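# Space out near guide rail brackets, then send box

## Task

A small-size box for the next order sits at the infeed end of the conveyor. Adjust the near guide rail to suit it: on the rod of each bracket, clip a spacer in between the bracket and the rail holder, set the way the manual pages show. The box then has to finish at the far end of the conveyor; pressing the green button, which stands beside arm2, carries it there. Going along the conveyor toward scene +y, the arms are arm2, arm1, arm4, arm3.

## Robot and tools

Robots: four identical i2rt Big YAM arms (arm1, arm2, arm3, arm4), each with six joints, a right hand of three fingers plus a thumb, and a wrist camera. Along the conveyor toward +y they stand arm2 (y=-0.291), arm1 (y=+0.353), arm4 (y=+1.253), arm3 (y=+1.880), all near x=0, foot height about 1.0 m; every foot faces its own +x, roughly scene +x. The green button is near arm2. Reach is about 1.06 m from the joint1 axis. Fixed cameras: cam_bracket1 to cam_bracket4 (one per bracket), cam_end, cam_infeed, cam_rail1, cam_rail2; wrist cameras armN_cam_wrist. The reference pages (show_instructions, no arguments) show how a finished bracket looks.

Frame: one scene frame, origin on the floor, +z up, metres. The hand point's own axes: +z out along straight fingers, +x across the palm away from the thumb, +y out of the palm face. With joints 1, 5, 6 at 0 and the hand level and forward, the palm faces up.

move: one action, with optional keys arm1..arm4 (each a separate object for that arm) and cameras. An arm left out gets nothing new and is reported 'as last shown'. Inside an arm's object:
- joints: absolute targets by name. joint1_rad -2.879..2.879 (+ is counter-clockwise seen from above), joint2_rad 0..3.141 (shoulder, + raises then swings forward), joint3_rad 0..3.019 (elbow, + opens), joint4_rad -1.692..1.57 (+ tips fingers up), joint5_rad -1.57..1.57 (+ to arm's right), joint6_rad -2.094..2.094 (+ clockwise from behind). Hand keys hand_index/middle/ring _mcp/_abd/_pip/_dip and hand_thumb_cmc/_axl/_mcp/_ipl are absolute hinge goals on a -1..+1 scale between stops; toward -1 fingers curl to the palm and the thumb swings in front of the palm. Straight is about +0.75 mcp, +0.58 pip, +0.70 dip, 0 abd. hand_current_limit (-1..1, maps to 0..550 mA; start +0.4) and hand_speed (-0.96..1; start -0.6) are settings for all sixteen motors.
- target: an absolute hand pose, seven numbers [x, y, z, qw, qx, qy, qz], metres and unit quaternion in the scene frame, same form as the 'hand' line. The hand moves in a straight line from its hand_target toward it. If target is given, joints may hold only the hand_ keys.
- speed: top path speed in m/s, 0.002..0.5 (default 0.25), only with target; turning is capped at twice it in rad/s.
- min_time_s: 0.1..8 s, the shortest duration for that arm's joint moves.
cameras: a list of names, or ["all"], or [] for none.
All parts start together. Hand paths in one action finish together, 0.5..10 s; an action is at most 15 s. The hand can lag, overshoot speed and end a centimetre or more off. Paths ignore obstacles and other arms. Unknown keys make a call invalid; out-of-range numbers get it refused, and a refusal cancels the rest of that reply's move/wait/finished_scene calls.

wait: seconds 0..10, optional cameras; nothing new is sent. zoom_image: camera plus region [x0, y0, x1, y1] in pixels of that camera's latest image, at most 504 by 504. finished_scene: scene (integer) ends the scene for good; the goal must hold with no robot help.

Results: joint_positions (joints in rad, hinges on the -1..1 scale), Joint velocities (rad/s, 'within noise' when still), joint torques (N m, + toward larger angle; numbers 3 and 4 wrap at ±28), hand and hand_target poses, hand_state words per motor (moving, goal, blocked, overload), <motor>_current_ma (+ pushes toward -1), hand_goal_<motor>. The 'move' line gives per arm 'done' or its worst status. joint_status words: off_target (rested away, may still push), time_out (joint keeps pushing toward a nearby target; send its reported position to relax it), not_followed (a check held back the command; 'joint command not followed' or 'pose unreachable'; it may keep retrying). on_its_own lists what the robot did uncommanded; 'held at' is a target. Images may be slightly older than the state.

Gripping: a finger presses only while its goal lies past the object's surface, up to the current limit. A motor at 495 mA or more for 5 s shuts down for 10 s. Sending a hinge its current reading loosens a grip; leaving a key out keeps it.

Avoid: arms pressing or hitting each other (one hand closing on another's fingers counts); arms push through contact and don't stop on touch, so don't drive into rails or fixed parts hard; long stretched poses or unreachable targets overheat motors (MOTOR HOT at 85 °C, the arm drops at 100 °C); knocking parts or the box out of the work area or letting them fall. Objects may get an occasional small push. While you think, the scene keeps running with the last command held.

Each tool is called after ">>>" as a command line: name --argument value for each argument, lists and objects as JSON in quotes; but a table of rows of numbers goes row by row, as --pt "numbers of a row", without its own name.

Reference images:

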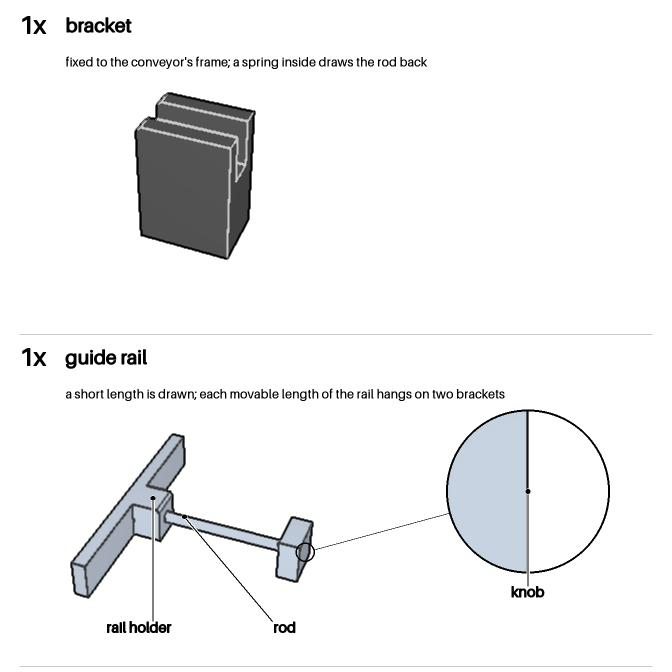

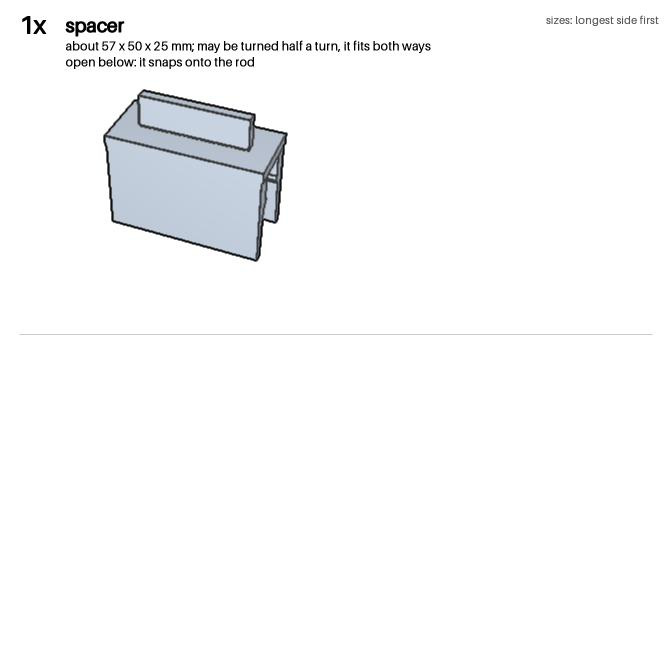

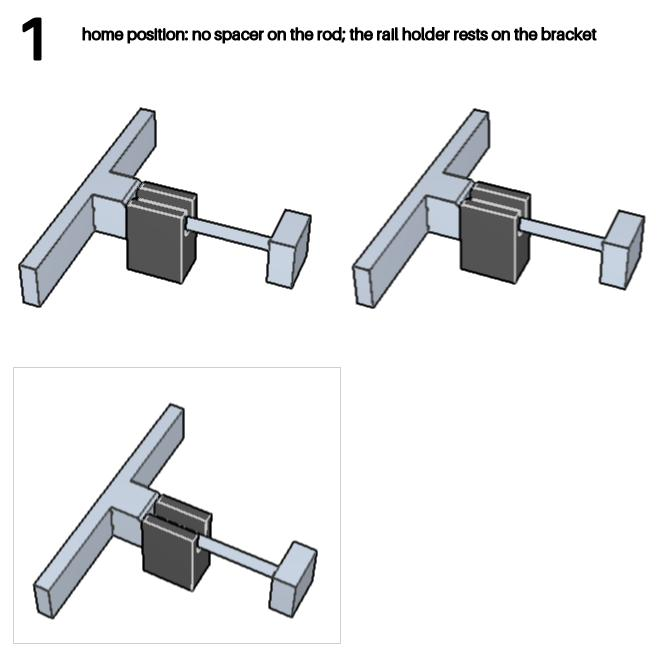

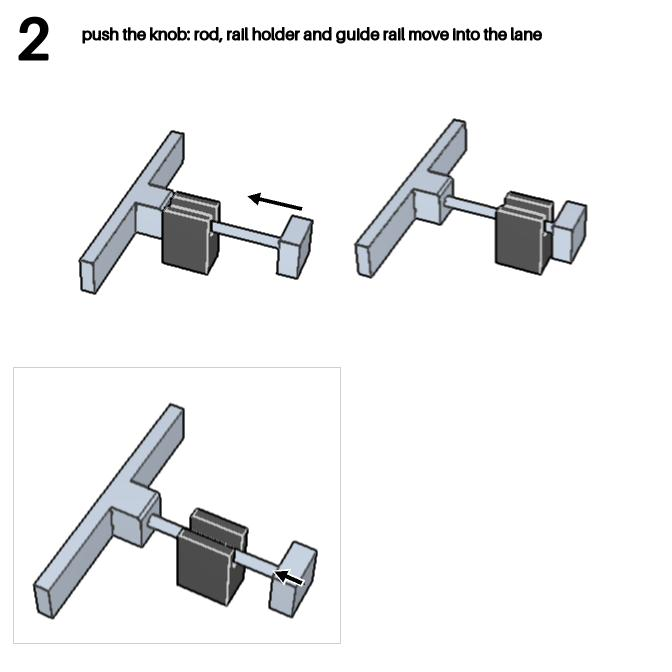

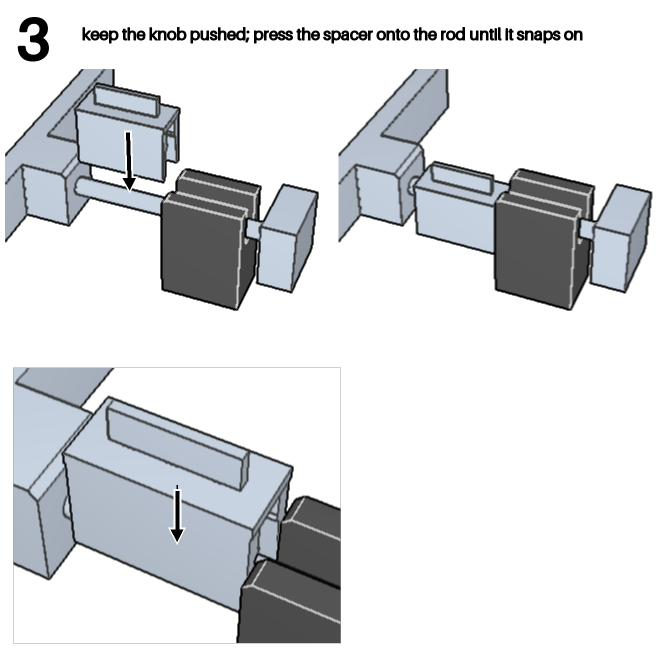

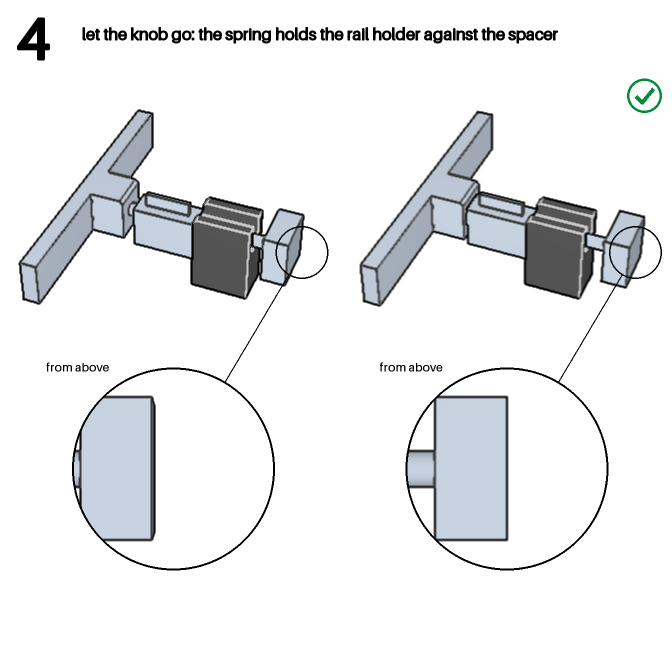

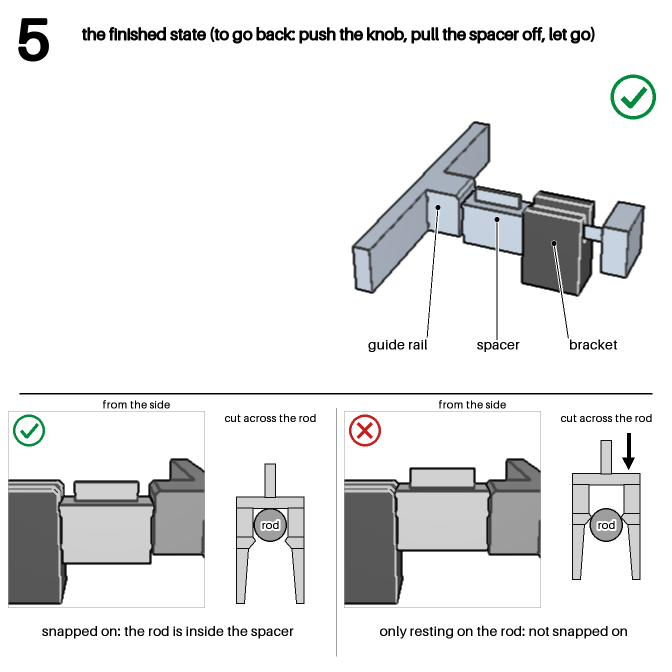

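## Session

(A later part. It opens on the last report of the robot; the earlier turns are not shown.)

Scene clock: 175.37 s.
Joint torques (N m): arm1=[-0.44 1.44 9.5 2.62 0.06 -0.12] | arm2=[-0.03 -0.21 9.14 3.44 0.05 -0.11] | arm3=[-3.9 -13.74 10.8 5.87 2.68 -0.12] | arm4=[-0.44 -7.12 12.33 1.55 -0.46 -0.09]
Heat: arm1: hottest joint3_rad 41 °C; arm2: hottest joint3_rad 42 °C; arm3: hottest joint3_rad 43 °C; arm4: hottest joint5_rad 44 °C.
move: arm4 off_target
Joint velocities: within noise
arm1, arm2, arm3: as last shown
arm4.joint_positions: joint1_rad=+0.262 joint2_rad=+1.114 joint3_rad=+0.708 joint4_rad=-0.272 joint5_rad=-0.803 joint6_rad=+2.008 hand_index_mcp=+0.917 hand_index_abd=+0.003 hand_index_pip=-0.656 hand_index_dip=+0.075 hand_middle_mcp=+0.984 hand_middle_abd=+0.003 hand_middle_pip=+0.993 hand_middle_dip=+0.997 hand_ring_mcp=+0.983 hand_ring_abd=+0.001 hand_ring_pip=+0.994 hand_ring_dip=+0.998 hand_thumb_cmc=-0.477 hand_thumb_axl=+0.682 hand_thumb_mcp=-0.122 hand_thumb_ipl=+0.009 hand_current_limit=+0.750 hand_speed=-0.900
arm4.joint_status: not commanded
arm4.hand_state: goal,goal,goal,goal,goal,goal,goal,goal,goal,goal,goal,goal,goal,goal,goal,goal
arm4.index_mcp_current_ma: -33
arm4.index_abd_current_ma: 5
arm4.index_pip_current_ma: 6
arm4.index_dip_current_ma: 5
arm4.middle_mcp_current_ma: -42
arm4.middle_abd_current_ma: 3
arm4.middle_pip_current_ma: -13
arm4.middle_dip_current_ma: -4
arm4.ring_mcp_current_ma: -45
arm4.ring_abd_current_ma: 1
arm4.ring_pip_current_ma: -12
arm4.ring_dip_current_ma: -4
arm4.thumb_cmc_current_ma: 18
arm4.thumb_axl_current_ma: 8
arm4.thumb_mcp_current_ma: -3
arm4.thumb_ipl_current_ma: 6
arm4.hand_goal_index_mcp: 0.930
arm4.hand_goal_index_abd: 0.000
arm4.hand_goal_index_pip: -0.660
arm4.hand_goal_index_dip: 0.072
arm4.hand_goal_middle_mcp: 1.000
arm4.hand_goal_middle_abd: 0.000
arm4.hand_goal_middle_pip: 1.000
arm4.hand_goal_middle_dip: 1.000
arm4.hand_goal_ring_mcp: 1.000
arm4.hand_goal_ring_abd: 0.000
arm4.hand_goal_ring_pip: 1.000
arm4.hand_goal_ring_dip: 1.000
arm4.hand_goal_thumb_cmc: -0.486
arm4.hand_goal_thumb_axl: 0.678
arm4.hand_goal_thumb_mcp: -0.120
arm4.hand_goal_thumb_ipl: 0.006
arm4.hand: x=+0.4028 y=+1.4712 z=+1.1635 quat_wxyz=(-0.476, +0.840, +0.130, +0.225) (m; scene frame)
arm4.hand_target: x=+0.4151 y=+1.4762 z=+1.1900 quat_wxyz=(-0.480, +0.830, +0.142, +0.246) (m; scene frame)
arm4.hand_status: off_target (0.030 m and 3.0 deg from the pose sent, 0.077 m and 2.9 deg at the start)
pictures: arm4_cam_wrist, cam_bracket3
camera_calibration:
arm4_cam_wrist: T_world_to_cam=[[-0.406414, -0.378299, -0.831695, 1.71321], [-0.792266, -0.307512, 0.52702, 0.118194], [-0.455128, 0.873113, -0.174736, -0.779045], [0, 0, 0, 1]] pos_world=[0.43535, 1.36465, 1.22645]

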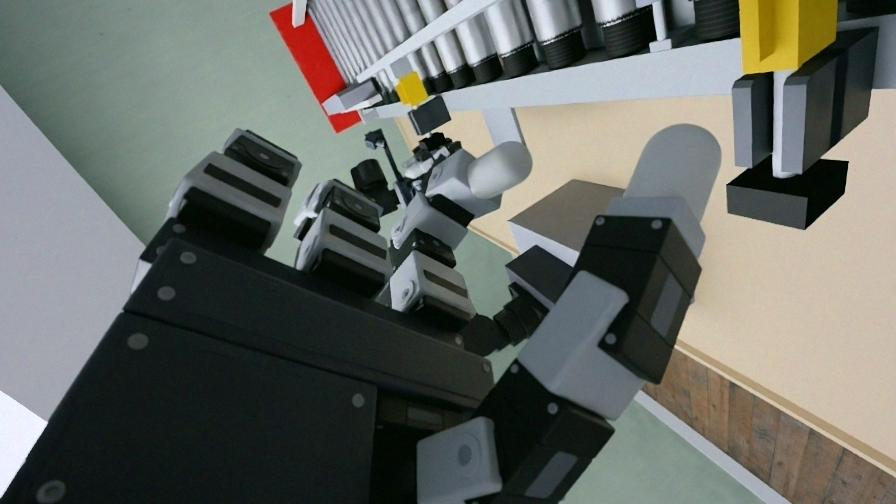

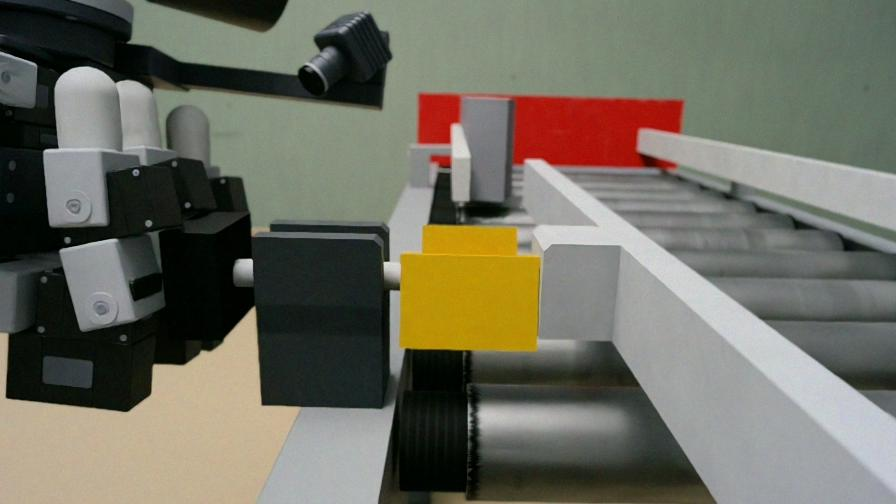

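>>> move --arm4 '{"target":[0.37,1.4765,1.30,0.4794,-0.8303,-0.1420,-0.2460],"speed":0.15,"joints":{"hand_speed":-0.5,"hand_thumb_mcp":0.226,"hand_thumb_ipl":0.168}}'

>>> move --arm4 '{"joints":{"joint1_rad":0.43,"joint2_rad":1.464,"joint3_rad":1.246,"joint4_rad":-1.353,"joint5_rad":0,"joint6_rad":0.52,"hand_index_mcp":-1.0,"hand_middle_mcp":-1.0,"hand_index_pip":-0.08,"hand_middle_pip":-0.08,"hand_index_dip":0.696,"hand_middle_dip":0.696,"hand_ring_mcp":-0.479,"hand_ring_pip":-1.0,"hand_ring_dip":0.84,"hand_thumb_cmc":0.714,"hand_current_limit":0.6},"min_time_s":3}' --cameras '["cam_bracket4","cam_rail2"]'

Scene clock: 178.13 s.
Joint torques (N m): arm1=[-0.5 1.49 9.51 2.62 0.07 -0.12] | arm2=[-0.32 0.5 9.46 3.44 -0.01 -0.12] | arm3=[-3.84 -14.1 11.21 5.9 2.65 -0.11] | arm4=[0.15 -4.84 13.38 1.59 -0.28 0.11]
Heat: arm1: hottest joint3_rad 41 °C; arm2: hottest joint3_rad 42 °C; arm3: hottest joint3_rad 43 °C; arm4: hottest joint5_rad 44 °C.
move: arm4 off_target
Joint velocities: within noise
arm1, arm2, arm3: as last shown
arm4.joint_positions: joint1_rad=+0.308 joint2_rad=+0.915 joint3_rad=+0.873 joint4_rad=-0.602 joint5_rad=-0.763 joint6_rad=+2.032 hand_index_mcp=+0.917 hand_index_abd=+0.003 hand_index_pip=-0.656 hand_index_dip=+0.075 hand_middle_mcp=+0.984 hand_middle_abd=+0.003 hand_middle_pip=+0.993 hand_middle_dip=+0.997 hand_ring_mcp=+0.983 hand_ring_abd=+0.001 hand_ring_pip=+0.994 hand_ring_dip=+0.998 hand_thumb_cmc=-0.477 hand_thumb_axl=+0.680 hand_thumb_mcp=+0.221 hand_thumb_ipl=+0.165 hand_current_limit=+0.750 hand_speed=-0.500
arm4.joint_status: all done
arm4.hand_state: goal,goal,goal,goal,goal,goal,goal,goal,goal,goal,goal,goal,goal,goal,goal,goal
arm4.index_mcp_current_ma: -31
arm4.index_abd_current_ma: 5
arm4.index_pip_current_ma: 6
arm4.index_dip_current_ma: 5
arm4.middle_mcp_current_ma: -42
arm4.middle_abd_current_ma: 3
arm4.middle_pip_current_ma: -13
arm4.middle_dip_current_ma: -4
arm4.ring_mcp_current_ma: -45
arm4.ring_abd_current_ma: 1
arm4.ring_pip_current_ma: -12
arm4.ring_dip_current_ma: -4
arm4.thumb_cmc_current_ma: 18
arm4.thumb_axl_current_ma: 4
arm4.thumb_mcp_current_ma: -13
arm4.thumb_ipl_current_ma: -6
arm4.hand_goal_index_mcp: 0.930
arm4.hand_goal_index_abd: 0.000
arm4.hand_goal_index_pip: -0.660
arm4.hand_goal_index_dip: 0.072
arm4.hand_goal_middle_mcp: 1.000
arm4.hand_goal_middle_abd: 0.000
arm4.hand_goal_middle_pip: 1.000
arm4.hand_goal_middle_dip: 1.000
arm4.hand_goal_ring_mcp: 1.000
arm4.hand_goal_ring_abd: 0.000
arm4.hand_goal_ring_pip: 1.000
arm4.hand_goal_ring_dip: 1.000
arm4.hand_goal_thumb_cmc: -0.486
arm4.hand_goal_thumb_axl: 0.678
arm4.hand_goal_thumb_mcp: 0.226
arm4.hand_goal_thumb_ipl: 0.168
arm4.hand: x=+0.3655 y=+1.4707 z=+1.2729 quat_wxyz=(-0.473, +0.839, +0.137, +0.232) (m; scene frame)
arm4.hand_target: x=+0.3691 y=+1.4761 z=+1.2997 quat_wxyz=(-0.480, +0.830, +0.142, +0.246) (m; scene frame)
arm4.hand_status: off_target (0.028 m and 2.1 deg from the pose sent, 0.140 m and 3.0 deg at the start)
pictures: none

Scene clock: 181.80 s.
Joint torques (N m): arm1=[-0.5 1.49 9.5 2.63 0.06 -0.13] | arm2=[-0.56 -0.15 9.22 3.4 0.04 -0.01] | arm3=[-3.84 -13.92 10.86 5.97 2.62 -0.14] | arm4=[0.21 -9.41 11.75 0.06 0.37 -0.12]
Heat: arm1: hottest joint3_rad 41 °C; arm2: hottest joint3_rad 42 °C; arm3: hottest joint3_rad 43 °C; arm4: hottest joint5_rad 43 °C.
move: arm4 done
Joint velocities: within noise
arm1, arm2, arm3: as last shown
arm4.joint_positions: joint1_rad=+0.421 joint2_rad=+1.454 joint3_rad=+1.199 joint4_rad=-1.343 joint5_rad=-0.003 joint6_rad=+0.534 hand_index_mcp=-0.984 hand_index_abd=+0.003 hand_index_pip=-0.081 hand_index_dip=+0.694 hand_middle_mcp=-0.982 hand_middle_abd=+0.003 hand_middle_pip=-0.075 hand_middle_dip=+0.699 hand_ring_mcp=-0.462 hand_ring_abd=+0.001 hand_ring_pip=-0.998 hand_ring_dip=+0.842 hand_thumb_cmc=+0.712 hand_thumb_axl=+0.680 hand_thumb_mcp=+0.221 hand_thumb_ipl=+0.165 hand_current_limit=+0.600 hand_speed=-0.500
arm4.joint_status: all done
arm4.hand_state: goal,goal,goal,goal,goal,goal,goal,goal,goal,goal,goal,goal,goal,goal,goal,goal
arm4.index_mcp_current_ma: 41
arm4.index_abd_current_ma: 5
arm4.index_pip_current_ma: -1
arm4.index_dip_current_ma: -3
arm4.middle_mcp_current_ma: 46
arm4.middle_abd_current_ma: 3
arm4.middle_pip_current_ma: 8
arm4.middle_dip_current_ma: 5
arm4.ring_mcp_current_ma: 39
arm4.ring_abd_current_ma: 1
arm4.ring_pip_current_ma: 4
arm4.ring_dip_current_ma: 4
arm4.thumb_cmc_current_ma: -2
arm4.thumb_axl_current_ma: 4
arm4.thumb_mcp_current_ma: -13
arm4.thumb_ipl_current_ma: -6
arm4.hand_goal_index_mcp: -1.000
arm4.hand_goal_index_abd: 0.000
arm4.hand_goal_index_pip: -0.080
arm4.hand_goal_index_dip: 0.696
arm4.hand_goal_middle_mcp: -1.000
arm4.hand_goal_middle_abd: 0.000
arm4.hand_goal_middle_pip: -0.080
arm4.hand_goal_middle_dip: 0.696
arm4.hand_goal_ring_mcp: -0.478
arm4.hand_goal_ring_abd: 0.000
arm4.hand_goal_ring_pip: -1.000
arm4.hand_goal_ring_dip: 0.840
arm4.hand_goal_thumb_cmc: 0.714
arm4.hand_goal_thumb_axl: 0.678
arm4.hand_goal_thumb_mcp: 0.226
arm4.hand_goal_thumb_ipl: 0.168
arm4.hand: x=+0.4755 y=+1.4282 z=+1.1791 quat_wxyz=(-0.007, +0.716, +0.698, -0.020) (m; scene frame)
arm4.hand_target: x=+0.4866 y=+1.4401 z=+1.1937 quat_wxyz=(-0.002, +0.707, +0.707, -0.008) (m; scene frame)
arm4.hand_status: not commanded
pictures: cam_bracket4, cam_rail2

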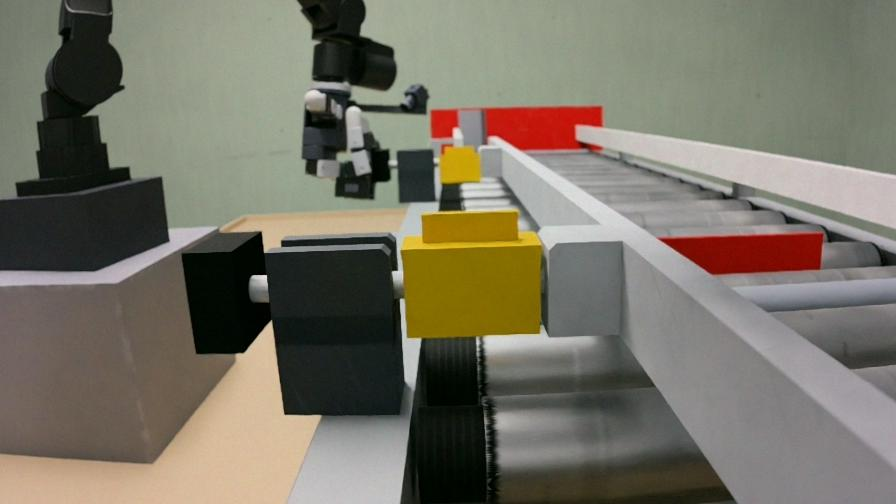

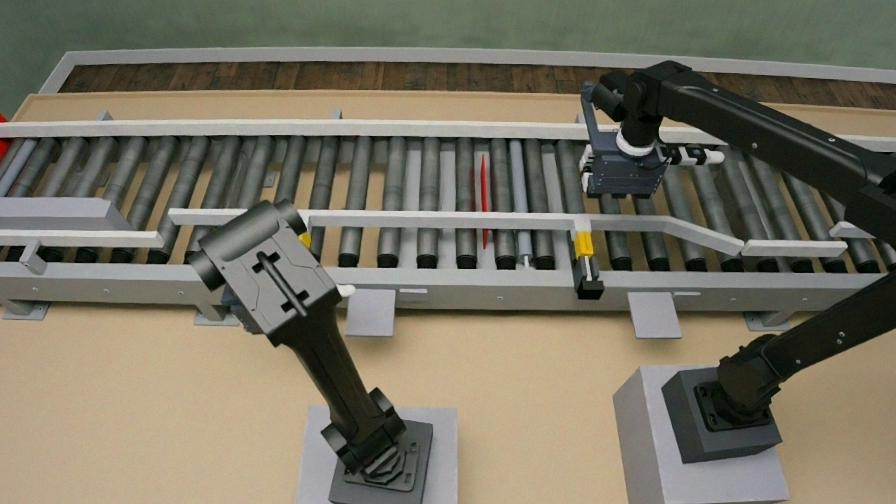

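>>> move --arm4 '{"target":[0.440,1.459,1.10,0,0.7071,0.7071,0],"speed":0.12}' --cameras '["cam_bracket4"]'

>>> move --arm4 '{"target":[0.439,1.458,1.055,0,0.7071,0.7071,0],"speed":0.06}' --cameras '["cam_bracket4"]'

Scene clock: 184.83 s.
Joint torques (N m): arm1=[-0.5 1.44 9.47 2.63 0.06 -0.12] | arm2=[-0.38 0.38 9.25 3.54 0.11 -0.13] | arm3=[-3.72 -13.74 10.84 5.98 2.63 -0.19] | arm4=[-0.09 -8.41 7.83 1.18 0.39 0.16]
Heat: arm1: hottest joint3_rad 41 °C; arm2: hottest joint3_rad 42 °C; arm3: hottest joint3_rad 44 °C; arm4: hottest joint5_rad 43 °C.
move: arm4 done
Joint velocities: within noise
arm1, arm2, arm3: as last shown
arm4.joint_positions: joint1_rad=+0.524 joint2_rad=+1.460 joint3_rad=+0.981 joint4_rad=-1.085 joint5_rad=-0.001 joint6_rad=+0.605 hand_index_mcp=-0.984 hand_index_abd=+0.003 hand_index_pip=-0.081 hand_index_dip=+0.694 hand_middle_mcp=-0.983 hand_middle_abd=+0.003 hand_middle_pip=-0.075 hand_middle_dip=+0.699 hand_ring_mcp=-0.462 hand_ring_abd=+0.001 hand_ring_pip=-0.998 hand_ring_dip=+0.842 hand_thumb_cmc=+0.712 hand_thumb_axl=+0.680 hand_thumb_mcp=+0.221 hand_thumb_ipl=+0.165 hand_current_limit=+0.600 hand_speed=-0.500
arm4.joint_status: not commanded
arm4.hand_state: goal,goal,goal,goal,goal,goal,goal,goal,goal,goal,goal,goal,goal,goal,goal,goal
arm4.index_mcp_current_ma: 41
arm4.index_abd_current_ma: 5
arm4.index_pip_current_ma: -1
arm4.index_dip_current_ma: -3
arm4.middle_mcp_current_ma: 46
arm4.middle_abd_current_ma: 3
arm4.middle_pip_current_ma: 8
arm4.middle_dip_current_ma: 5
arm4.ring_mcp_current_ma: 39
arm4.ring_abd_current_ma: 1
arm4.ring_pip_current_ma: 3
arm4.ring_dip_current_ma: 4
arm4.thumb_cmc_current_ma: -2
arm4.thumb_axl_current_ma: 4
arm4.thumb_mcp_current_ma: -13
arm4.thumb_ipl_current_ma: -6
arm4.hand_goal_index_mcp: -1.000
arm4.hand_goal_index_abd: 0.000
arm4.hand_goal_index_pip: -0.080
arm4.hand_goal_index_dip: 0.696
arm4.hand_goal_middle_mcp: -1.000
arm4.hand_goal_middle_abd: 0.000
arm4.hand_goal_middle_pip: -0.080
arm4.hand_goal_middle_dip: 0.696
arm4.hand_goal_ring_mcp: -0.478
arm4.hand_goal_ring_abd: 0.000
arm4.hand_goal_ring_pip: -1.000
arm4.hand_goal_ring_dip: 0.840
arm4.hand_goal_thumb_cmc: 0.714
arm4.hand_goal_thumb_axl: 0.678
arm4.hand_goal_thumb_mcp: 0.226
arm4.hand_goal_thumb_ipl: 0.168
arm4.hand: x=+0.4367 y=+1.4544 z=+1.1012 quat_wxyz=(-0.002, +0.704, +0.710, -0.004) (m; scene frame)
arm4.hand_target: x=+0.4399 y=+1.4589 z=+1.0999 quat_wxyz=(+0.000, +0.707, +0.707, +0.000) (m; scene frame)
arm4.hand_status: done (0.006 m and 0.7 deg from the pose sent, 0.092 m and 2.8 deg at the start)
pictures: cam_bracket4

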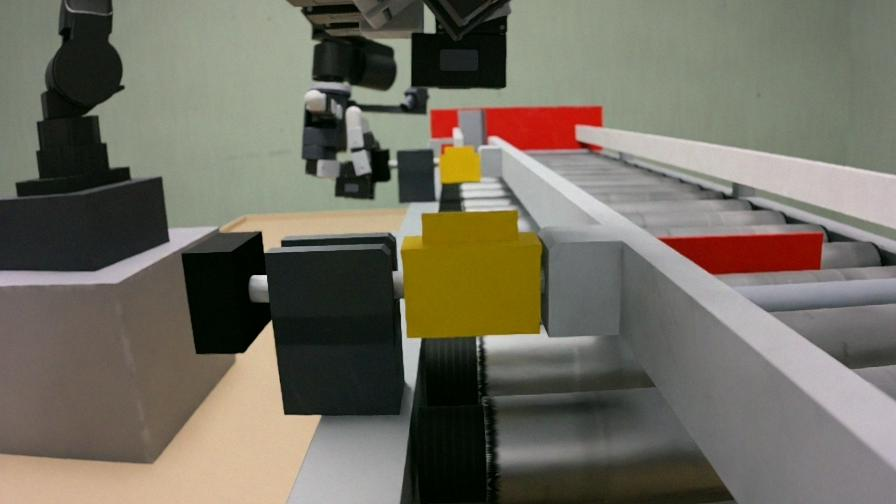

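Scene clock: 186.10 s.
Joint torques (N m): arm1=[-0.44 1.44 9.51 2.63 0.06 -0.13] | arm2=[-0.32 -0.03 9.36 3.29 0.04 -0.08] | arm3=[-4.54 -14.39 11.15 6.01 2.64 -0.18] | arm4=[-0.09 -8.76 7.08 1.16 0.39 0.15]
Heat: arm1: hottest joint3_rad 41 °C; arm2: hottest joint3_rad 42 °C; arm3: hottest joint3_rad 44 °C; arm4: hottest joint5_rad 43 °C.
move: arm4 done
Joint velocities: within noise
arm1, arm2, arm3: as last shown
arm4.joint_positions: joint1_rad=+0.524 joint2_rad=+1.526 joint3_rad=+0.920 joint4_rad=-0.955 joint5_rad=-0.001 joint6_rad=+0.605 hand_index_mcp=-0.984 hand_index_abd=+0.003 hand_index_pip=-0.081 hand_index_dip=+0.694 hand_middle_mcp=-0.983 hand_middle_abd=+0.003 hand_middle_pip=-0.075 hand_middle_dip=+0.699 hand_ring_mcp=-0.462 hand_ring_abd=+0.001 hand_ring_pip=-0.998 hand_ring_dip=+0.842 hand_thumb_cmc=+0.712 hand_thumb_axl=+0.680 hand_thumb_mcp=+0.221 hand_thumb_ipl=+0.165 hand_current_limit=+0.600 hand_speed=-0.500
arm4.joint_status: not commanded
arm4.hand_state: goal,goal,goal,goal,goal,goal,goal,goal,goal,goal,goal,goal,goal,goal,goal,goal
arm4.index_mcp_current_ma: 41
arm4.index_abd_current_ma: 5
arm4.index_pip_current_ma: -1
arm4.index_dip_current_ma: -3
arm4.middle_mcp_current_ma: 46
arm4.middle_abd_current_ma: 3
arm4.middle_pip_current_ma: 8
arm4.middle_dip_current_ma: 5
arm4.ring_mcp_current_ma: 39
arm4.ring_abd_current_ma: 1
arm4.ring_pip_current_ma: 3
arm4.ring_dip_current_ma: 4
arm4.thumb_cmc_current_ma: -2
arm4.thumb_axl_current_ma: 4
arm4.thumb_mcp_current_ma: -13
arm4.thumb_ipl_current_ma: -6
arm4.hand_goal_index_mcp: -1.000
arm4.hand_goal_index_abd: 0.000
arm4.hand_goal_index_pip: -0.080
arm4.hand_goal_index_dip: 0.696
arm4.hand_goal_middle_mcp: -1.000
arm4.hand_goal_middle_abd: 0.000
arm4.hand_goal_middle_pip: -0.080
arm4.hand_goal_middle_dip: 0.696
arm4.hand_goal_ring_mcp: -0.478
arm4.hand_goal_ring_abd: 0.000
arm4.hand_goal_ring_pip: -1.000
arm4.hand_goal_ring_dip: 0.840
arm4.hand_goal_thumb_cmc: 0.714
arm4.hand_goal_thumb_axl: 0.678
arm4.hand_goal_thumb_mcp: 0.226
arm4.hand_goal_thumb_ipl: 0.168
arm4.hand: x=+0.4368 y=+1.4545 z=+1.0575 quat_wxyz=(-0.002, +0.704, +0.710, -0.002) (m; scene frame)
arm4.hand_target: x=+0.4389 y=+1.4579 z=+1.0550 quat_wxyz=(+0.000, +0.707, +0.707, +0.000) (m; scene frame)
arm4.hand_status: done (0.005 m and 0.6 deg from the pose sent, 0.046 m and 0.7 deg at the start)
pictures: cam_bracket4

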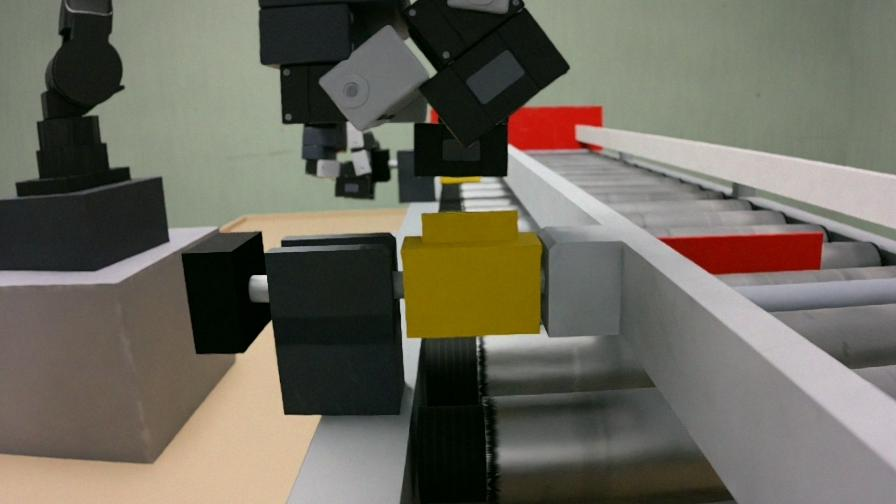

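>>> move --arm4 '{"target":[0.440,1.458,1.036,0,0.7071,0.7071,0],"speed":0.04}' --cameras '["cam_bracket4"]'

>>> zoom_image --camera "cam_bracket4" --region '[370, 140, 570, 340]'

Scene clock: 187.17 s.
Joint torques (N m): arm1=[-0.38 1.49 9.51 2.61 0.06 -0.13] | arm2=[-0.73 -0.21 9.35 3.52 0.09 -0.05] | arm3=[-4.01 -14.04 11.17 5.94 2.65 -0.12] | arm4=[-0.09 -9.11 6.79 1.18 0.38 0.12]
Heat: arm1: hottest joint3_rad 41 °C; arm2: hottest joint3_rad 42 °C; arm3: hottest joint3_rad 44 °C; arm4: hottest joint5_rad 43 °C.
move: arm4 done
Joint velocities: within noise
arm1, arm2, arm3: as last shown
arm4.joint_positions: joint1_rad=+0.524 joint2_rad=+1.561 joint3_rad=+0.902 joint4_rad=-0.901 joint5_rad=-0.001 joint6_rad=+0.605 hand_index_mcp=-0.984 hand_index_abd=+0.003 hand_index_pip=-0.081 hand_index_dip=+0.694 hand_middle_mcp=-0.983 hand_middle_abd=+0.003 hand_middle_pip=-0.075 hand_middle_dip=+0.699 hand_ring_mcp=-0.462 hand_ring_abd=+0.001 hand_ring_pip=-0.998 hand_ring_dip=+0.842 hand_thumb_cmc=+0.712 hand_thumb_axl=+0.680 hand_thumb_mcp=+0.221 hand_thumb_ipl=+0.165 hand_current_limit=+0.600 hand_speed=-0.500
arm4.joint_status: not commanded
arm4.hand_state: goal,goal,goal,goal,goal,goal,goal,goal,goal,goal,goal,goal,goal,goal,goal,goal
arm4.index_mcp_current_ma: 41
arm4.index_abd_current_ma: 5
arm4.index_pip_current_ma: -1
arm4.index_dip_current_ma: -3
arm4.middle_mcp_current_ma: 46
arm4.middle_abd_current_ma: 3
arm4.middle_pip_current_ma: 8
arm4.middle_dip_current_ma: 5
arm4.ring_mcp_current_ma: 39
arm4.ring_abd_current_ma: 1
arm4.ring_pip_current_ma: 3
arm4.ring_dip_current_ma: 4
arm4.thumb_cmc_current_ma: -2
arm4.thumb_axl_current_ma: 4
arm4.thumb_mcp_current_ma: -13
arm4.thumb_ipl_current_ma: -6
arm4.hand_goal_index_mcp: -1.000
arm4.hand_goal_index_abd: 0.000
arm4.hand_goal_index_pip: -0.080
arm4.hand_goal_index_dip: 0.696
arm4.hand_goal_middle_mcp: -1.000
arm4.hand_goal_middle_abd: 0.000
arm4.hand_goal_middle_pip: -0.080
arm4.hand_goal_middle_dip: 0.696
arm4.hand_goal_ring_mcp: -0.478
arm4.hand_goal_ring_abd: 0.000
arm4.hand_goal_ring_pip: -1.000
arm4.hand_goal_ring_dip: 0.840
arm4.hand_goal_thumb_cmc: 0.714
arm4.hand_goal_thumb_axl: 0.678
arm4.hand_goal_thumb_mcp: 0.226
arm4.hand_goal_thumb_ipl: 0.168
arm4.hand: x=+0.4378 y=+1.4552 z=+1.0390 quat_wxyz=(-0.002, +0.704, +0.710, -0.002) (m; scene frame)
arm4.hand_target: x=+0.4399 y=+1.4579 z=+1.0360 quat_wxyz=(+0.000, +0.707, +0.707, +0.000) (m; scene frame)
arm4.hand_status: done (0.005 m and 0.5 deg from the pose sent, 0.022 m and 0.6 deg at the start)
pictures: cam_bracket4

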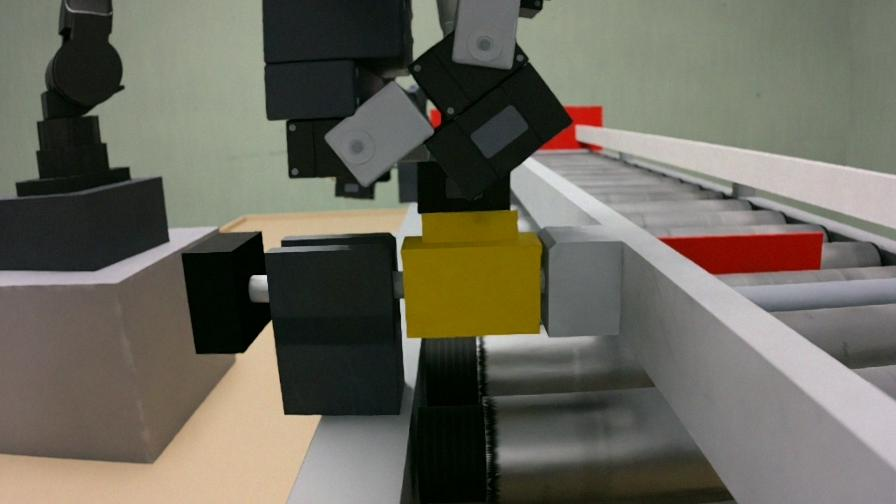

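Scaled by 2.520 from the camera's 896x504 image, which has a finer 1280x720 frame.

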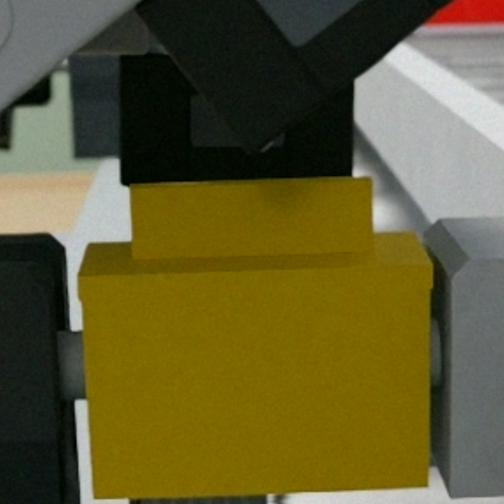

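>>> move --arm4 '{"target":[0.440,1.459,1.018,0,0.7071,0.7071,0],"speed":0.04}' --cameras '["cam_bracket4"]'

>>> zoom_image --camera "cam_bracket4" --region '[370, 180, 570, 380]'

Scene clock: 188.23 s.
Joint torques (N m): arm1=[-0.44 1.44 9.51 2.62 0.06 -0.12] | arm2=[-1.14 -0.09 9.42 3.22 0.01 -0.06] | arm3=[-3.96 -13.98 11.08 5.87 2.66 -0.16] | arm4=[0.03 -8.41 6.16 1.28 0.35 0.13]
Heat: arm1: hottest joint3_rad 41 °C; arm2: hottest joint3_rad 42 °C; arm3: hottest joint3_rad 44 °C; arm4: hottest joint5_rad 43 °C.
move: arm4 done
Joint velocities: within noise
arm1, arm2, arm3: as last shown
arm4.joint_positions: joint1_rad=+0.524 joint2_rad=+1.586 joint3_rad=+0.890 joint4_rad=-0.851 joint5_rad=+0.000 joint6_rad=+0.606 hand_index_mcp=-0.984 hand_index_abd=+0.003 hand_index_pip=-0.081 hand_index_dip=+0.694 hand_middle_mcp=-1.000 hand_middle_abd=+0.003 hand_middle_pip=-0.076 hand_middle_dip=+0.699 hand_ring_mcp=-0.462 hand_ring_abd=+0.001 hand_ring_pip=-0.998 hand_ring_dip=+0.842 hand_thumb_cmc=+0.713 hand_thumb_axl=+0.680 hand_thumb_mcp=+0.221 hand_thumb_ipl=+0.165 hand_current_limit=+0.600 hand_speed=-0.500
arm4.joint_status: not commanded
arm4.hand_state: goal,goal,goal,goal,goal,goal,goal,goal,goal,goal,goal,goal,goal,goal,goal,goal
arm4.index_mcp_current_ma: 41
arm4.index_abd_current_ma: 5
arm4.index_pip_current_ma: -1
arm4.index_dip_current_ma: -3
arm4.middle_mcp_current_ma: 0
arm4.middle_abd_current_ma: 3
arm4.middle_pip_current_ma: 7
arm4.middle_dip_current_ma: 5
arm4.ring_mcp_current_ma: 39
arm4.ring_abd_current_ma: 1
arm4.ring_pip_current_ma: 3
arm4.ring_dip_current_ma: 4
arm4.thumb_cmc_current_ma: -2
arm4.thumb_axl_current_ma: 4
arm4.thumb_mcp_current_ma: -13
arm4.thumb_ipl_current_ma: -6
arm4.hand_goal_index_mcp: -1.000
arm4.hand_goal_index_abd: 0.000
arm4.hand_goal_index_pip: -0.080
arm4.hand_goal_index_dip: 0.696
arm4.hand_goal_middle_mcp: -1.000
arm4.hand_goal_middle_abd: 0.000
arm4.hand_goal_middle_pip: -0.080
arm4.hand_goal_middle_dip: 0.696
arm4.hand_goal_ring_mcp: -0.478
arm4.hand_goal_ring_abd: 0.000
arm4.hand_goal_ring_pip: -1.000
arm4.hand_goal_ring_dip: 0.840
arm4.hand_goal_thumb_cmc: 0.714
arm4.hand_goal_thumb_axl: 0.678
arm4.hand_goal_thumb_mcp: 0.226
arm4.hand_goal_thumb_ipl: 0.168
arm4.hand: x=+0.4410 y=+1.4573 z=+1.0271 quat_wxyz=(+0.000, +0.705, +0.709, +0.004) (m; scene frame)
arm4.hand_target: x=+0.4398 y=+1.4588 z=+1.0182 quat_wxyz=(+0.000, +0.707, +0.707, +0.000) (m; scene frame)
arm4.hand_status: done (0.009 m and 0.6 deg from the pose sent, 0.021 m and 0.5 deg at the start)
pictures: cam_bracket4

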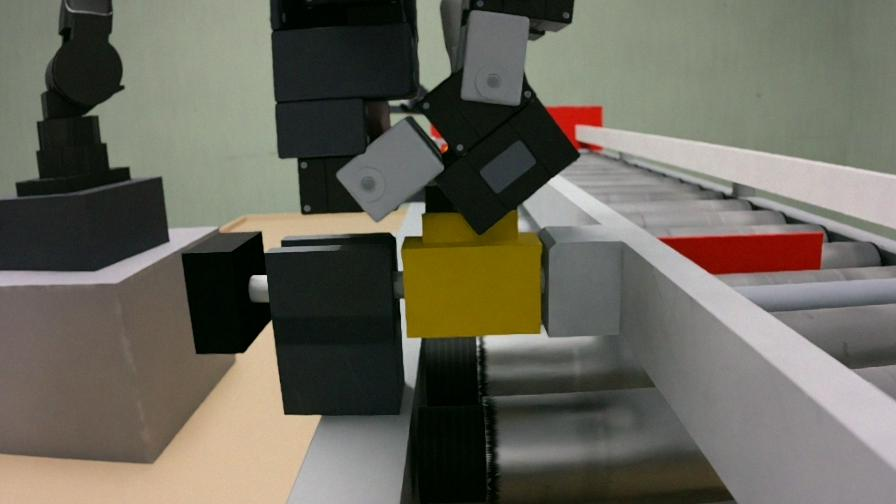

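Scaled by 2.520 from the camera's 896x504 image, which has a finer 1280x720 frame.

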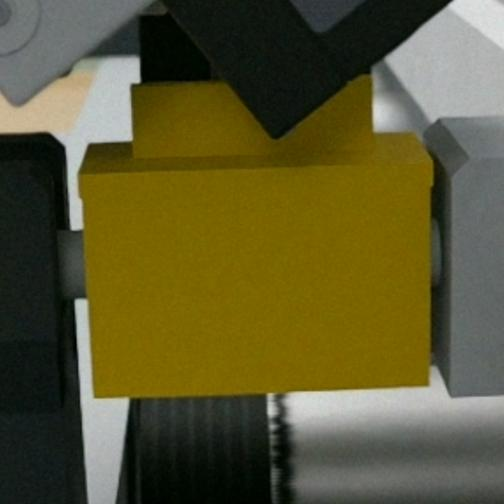

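>>> move --arm4 '{"target":[0.436,1.462,0.995,0,0.7071,0.7071,0],"speed":0.04}' --cameras '["cam_bracket4"]'

>>> zoom_image --camera "cam_bracket4" --region '[370, 180, 570, 380]'

Scene clock: 189.47 s.
Joint torques (N m): arm1=[-0.5 1.38 9.48 2.63 0.06 -0.13] | arm2=[-0.26 -0.03 9.24 3.3 0.03 -0.07] | arm3=[-3.6 -14.39 10.89 5.87 2.67 -0.1] | arm4=[-0.09 -8.53 5.37 0.96 0.26 0.14]
Heat: arm1: hottest joint3_rad 41 °C; arm2: hottest joint3_rad 42 °C; arm3: hottest joint3_rad 44 °C; arm4: hottest joint5_rad 43 °C.
move: arm4 off_target
Joint velocities: within noise
arm1.joint_positions: joint1_rad=-0.080 joint2_rad=+0.609 joint3_rad=+1.380 joint4_rad=-1.288 joint5_rad=-0.058 joint6_rad=+1.162 hand_index_mcp=+0.754 hand_index_abd=+0.001 hand_index_pip=+0.577 hand_index_dip=+0.696 hand_middle_mcp=+0.754 hand_middle_abd=+0.000 hand_middle_pip=+0.577 hand_middle_dip=+0.696 hand_ring_mcp=+0.754 hand_ring_abd=+0.001 hand_ring_pip=+0.577 hand_ring_dip=+0.696 hand_thumb_cmc=+0.714 hand_thumb_axl=+0.677 hand_thumb_mcp=+0.226 hand_thumb_ipl=+0.168 hand_current_limit=+0.400 hand_speed=-0.600
arm1.joint_status: not commanded
arm1.hand_state: goal,goal,goal,goal,goal,goal,goal,goal,goal,goal,goal,goal,goal,goal,goal,goal
arm1.index_mcp_current_ma: 0
arm1.index_abd_current_ma: 0
arm1.index_pip_current_ma: 1
arm1.index_dip_current_ma: 0
arm1.middle_mcp_current_ma: 0
arm1.middle_abd_current_ma: 0
arm1.middle_pip_current_ma: 1
arm1.middle_dip_current_ma: 0
arm1.ring_mcp_current_ma: 0
arm1.ring_abd_current_ma: 0
arm1.ring_pip_current_ma: 1
arm1.ring_dip_current_ma: 0
arm1.thumb_cmc_current_ma: 0
arm1.thumb_axl_current_ma: -1
arm1.thumb_mcp_current_ma: 0
arm1.thumb_ipl_current_ma: 0
arm1.hand_goal_index_mcp: 0.754
arm1.hand_goal_index_abd: 0.000
arm1.hand_goal_index_pip: 0.576
arm1.hand_goal_index_dip: 0.696
arm1.hand_goal_middle_mcp: 0.754
arm1.hand_goal_middle_abd: 0.000
arm1.hand_goal_middle_pip: 0.576
arm1.hand_goal_middle_dip: 0.696
arm1.hand_goal_ring_mcp: 0.754
arm1.hand_goal_ring_abd: 0.000
arm1.hand_goal_ring_pip: 0.576
arm1.hand_goal_ring_dip: 0.696
arm1.hand_goal_thumb_cmc: 0.714
arm1.hand_goal_thumb_axl: 0.678
arm1.hand_goal_thumb_mcp: 0.226
arm1.hand_goal_thumb_ipl: 0.168
arm1.hand: x=+0.2785 y=+0.2857 z=+1.5353 quat_wxyz=(+0.068, +0.840, +0.206, +0.498) (m; scene frame)
arm1.hand_target: x=+0.2758 y=+0.2856 z=+1.5450 quat_wxyz=(+0.070, +0.834, +0.205, +0.507) (m; scene frame)
arm1.hand_status: not commanded
arm2.joint_positions: joint1_rad=-0.169 joint2_rad=+0.607 joint3_rad=+1.362 joint4_rad=-1.180 joint5_rad=-0.019 joint6_rad=+1.058 hand_index_mcp=+0.755 hand_index_abd=+0.001 hand_index_pip=+0.577 hand_index_dip=+0.696 hand_middle_mcp=+0.755 hand_middle_abd=+0.000 hand_middle_pip=+0.577 hand_middle_dip=+0.696 hand_ring_mcp=+0.755 hand_ring_abd=+0.000 hand_ring_pip=+0.577 hand_ring_dip=+0.696 hand_thumb_cmc=+0.715 hand_thumb_axl=+0.677 hand_thumb_mcp=+0.226 hand_thumb_ipl=+0.168 hand_current_limit=+0.400 hand_speed=-0.600
arm2.joint_status: not commanded
arm2.hand_state: goal,goal,goal,goal,goal,goal,goal,goal,goal,goal,goal,goal,goal,goal,goal,goal
arm2.index_mcp_current_ma: 0
arm2.index_abd_current_ma: 0
arm2.index_pip_current_ma: 0
arm2.index_dip_current_ma: 0
arm2.middle_mcp_current_ma: 0
arm2.middle_abd_current_ma: 0
arm2.middle_pip_current_ma: 0
arm2.middle_dip_current_ma: 0
arm2.ring_mcp_current_ma: 0
arm2.ring_abd_current_ma: 0
arm2.ring_pip_current_ma: 0
arm2.ring_dip_current_ma: 0
arm2.thumb_cmc_current_ma: 0
arm2.thumb_axl_current_ma: 0
arm2.thumb_mcp_current_ma: 0
arm2.thumb_ipl_current_ma: 0
arm2.hand_goal_index_mcp: 0.754
arm2.hand_goal_index_abd: 0.000
arm2.hand_goal_index_pip: 0.576
arm2.hand_goal_index_dip: 0.696
arm2.hand_goal_middle_mcp: 0.754
arm2.hand_goal_middle_abd: 0.000
arm2.hand_goal_middle_pip: 0.576
arm2.hand_goal_middle_dip: 0.696
arm2.hand_goal_ring_mcp: 0.754
arm2.hand_goal_ring_abd: 0.000
arm2.hand_goal_ring_pip: 0.576
arm2.hand_goal_ring_dip: 0.696
arm2.hand_goal_thumb_cmc: 0.714
arm2.hand_goal_thumb_axl: 0.678
arm2.hand_goal_thumb_mcp: 0.226
arm2.hand_goal_thumb_ipl: 0.168
arm2.hand: x=+0.1640 y=-0.4516 z=+1.5901 quat_wxyz=(+0.212, +0.838, +0.087, +0.496) (m; scene frame)
arm2.hand_target: x=+0.1609 y=-0.4505 z=+1.6004 quat_wxyz=(+0.216, +0.832, +0.086, +0.505) (m; scene frame)
arm2.hand_status: not commanded
arm3.joint_positions: joint1_rad=+0.882 joint2_rad=+1.683 joint3_rad=+0.858 joint4_rad=-0.875 joint5_rad=+0.053 joint6_rad=+0.717 hand_index_mcp=-0.479 hand_index_abd=-0.025 hand_index_pip=-1.000 hand_index_dip=+0.837 hand_middle_mcp=-0.538 hand_middle_abd=+0.025 hand_middle_pip=-0.998 hand_middle_dip=+0.837 hand_ring_mcp=-0.467 hand_ring_abd=+0.001 hand_ring_pip=-0.998 hand_ring_dip=+0.842 hand_thumb_cmc=+0.713 hand_thumb_axl=+0.677 hand_thumb_mcp=+0.220 hand_thumb_ipl=+0.165 hand_current_limit=+0.750 hand_speed=-0.500
arm3.joint_status: not commanded
arm3.hand_state: goal,blocked,goal,goal,blocked,blocked,goal,goal,goal,goal,goal,goal,goal,goal,goal,goal
arm3.index_mcp_current_ma: -1
arm3.index_abd_current_ma: -57
arm3.index_pip_current_ma: 0
arm3.index_dip_current_ma: -4
arm3.middle_mcp_current_ma: -211
arm3.middle_abd_current_ma: 57
arm3.middle_pip_current_ma: 2
arm3.middle_dip_current_ma: -5
arm3.ring_mcp_current_ma: 27
arm3.ring_abd_current_ma: 1
arm3.ring_pip_current_ma: 3
arm3.ring_dip_current_ma: 3
arm3.thumb_cmc_current_ma: -1
arm3.thumb_axl_current_ma: -1
arm3.thumb_mcp_current_ma: -15
arm3.thumb_ipl_current_ma: -7
arm3.hand_goal_index_mcp: -0.478
arm3.hand_goal_index_abd: 0.000
arm3.hand_goal_index_pip: -1.000
arm3.hand_goal_index_dip: 0.840
arm3.hand_goal_middle_mcp: -0.478
arm3.hand_goal_middle_abd: 0.000
arm3.hand_goal_middle_pip: -1.000
arm3.hand_goal_middle_dip: 0.840
arm3.hand_goal_ring_mcp: -0.478
arm3.hand_goal_ring_abd: 0.000
arm3.hand_goal_ring_pip: -1.000
arm3.hand_goal_ring_dip: 0.840
arm3.hand_goal_thumb_cmc: 0.714
arm3.hand_goal_thumb_axl: 0.678
arm3.hand_goal_thumb_mcp: 0.226
arm3.hand_goal_thumb_ipl: 0.168
arm3.hand: x=+0.2966 y=+2.0955 z=+0.9780 quat_wxyz=(+0.024, +0.695, +0.716, -0.062) (m; scene frame)
arm3.hand_target: x=+0.3759 y=+2.1182 z=+1.0199 quat_wxyz=(+0.065, +0.708, +0.701, +0.056) (m; scene frame)
arm3.hand_status: not commanded
arm4.joint_positions: joint1_rad=+0.537 joint2_rad=+1.628 joint3_rad=+0.873 joint4_rad=-0.774 joint5_rad=+0.002 joint6_rad=+0.617 hand_index_mcp=-0.986 hand_index_abd=+0.003 hand_index_pip=-0.081 hand_index_dip=+0.694 hand_middle_mcp=-0.995 hand_middle_abd=+0.002 hand_middle_pip=-0.077 hand_middle_dip=+0.699 hand_ring_mcp=-0.463 hand_ring_abd=+0.001 hand_ring_pip=-0.998 hand_ring_dip=+0.842 hand_thumb_cmc=+0.714 hand_thumb_axl=+0.680 hand_thumb_mcp=+0.221 hand_thumb_ipl=+0.165 hand_current_limit=+0.600 hand_speed=-0.500
arm4.joint_status: not commanded
arm4.hand_state: goal,goal,goal,goal,goal,goal,goal,goal,goal,goal,goal,goal,goal,goal,goal,goal
arm4.index_mcp_current_ma: 35
arm4.index_abd_current_ma: 4
arm4.index_pip_current_ma: -1
arm4.index_dip_current_ma: -3
arm4.middle_mcp_current_ma: 9
arm4.middle_abd_current_ma: 3
arm4.middle_pip_current_ma: 6
arm4.middle_dip_current_ma: 4
arm4.ring_mcp_current_ma: 39
arm4.ring_abd_current_ma: 1
arm4.ring_pip_current_ma: 2
arm4.ring_dip_current_ma: 4
arm4.thumb_cmc_current_ma: 0
arm4.thumb_axl_current_ma: 4
arm4.thumb_mcp_current_ma: -13
arm4.thumb_ipl_current_ma: -6
arm4.hand_goal_index_mcp: -1.000
arm4.hand_goal_index_abd: 0.000
arm4.hand_goal_index_pip: -0.080
arm4.hand_goal_index_dip: 0.696
arm4.hand_goal_middle_mcp: -1.000
arm4.hand_goal_middle_abd: 0.000
arm4.hand_goal_middle_pip: -0.080
arm4.hand_goal_middle_dip: 0.696
arm4.hand_goal_ring_mcp: -0.478
arm4.hand_goal_ring_abd: 0.000
arm4.hand_goal_ring_pip: -1.000
arm4.hand_goal_ring_dip: 0.840
arm4.hand_goal_thumb_cmc: 0.714
arm4.hand_goal_thumb_axl: 0.678
arm4.hand_goal_thumb_mcp: 0.226
arm4.hand_goal_thumb_ipl: 0.168
arm4.hand: x=+0.4420 y=+1.4644 z=+1.0080 quat_wxyz=(+0.002, +0.704, +0.710, +0.013) (m; scene frame)
arm4.hand_target: x=+0.4359 y=+1.4618 z=+0.9955 quat_wxyz=(+0.000, +0.707, +0.707, +0.000) (m; scene frame)
arm4.hand_status: off_target (0.015 m and 1.6 deg from the pose sent, 0.033 m and 0.6 deg at the start)
pictures: cam_bracket4

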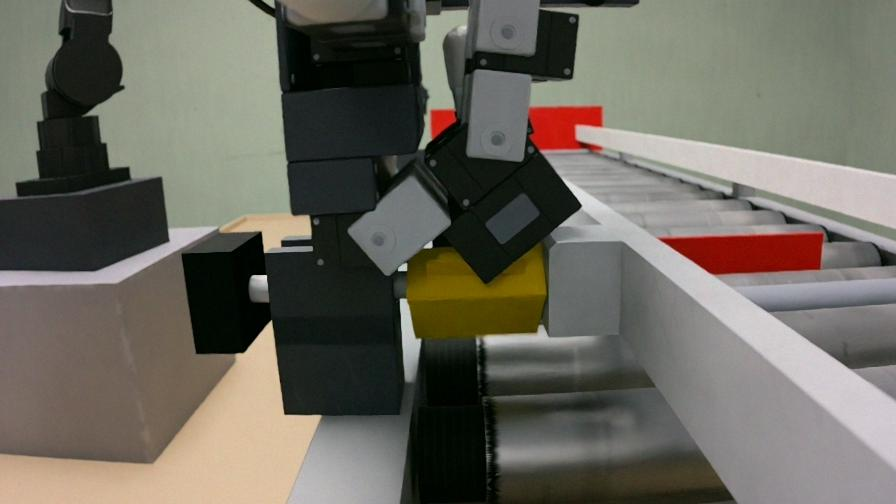

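Scaled by 2.520 from the camera's 896x504 image, which has a finer 1280x720 frame.

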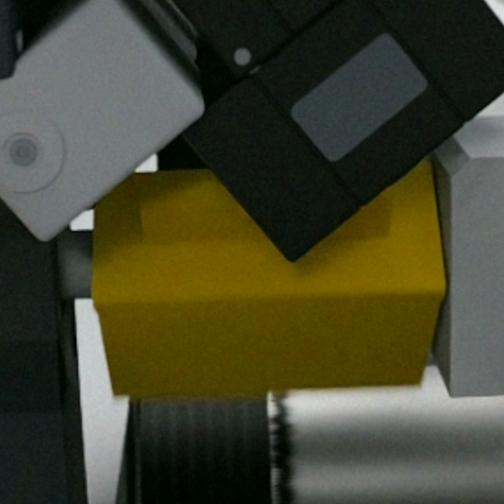

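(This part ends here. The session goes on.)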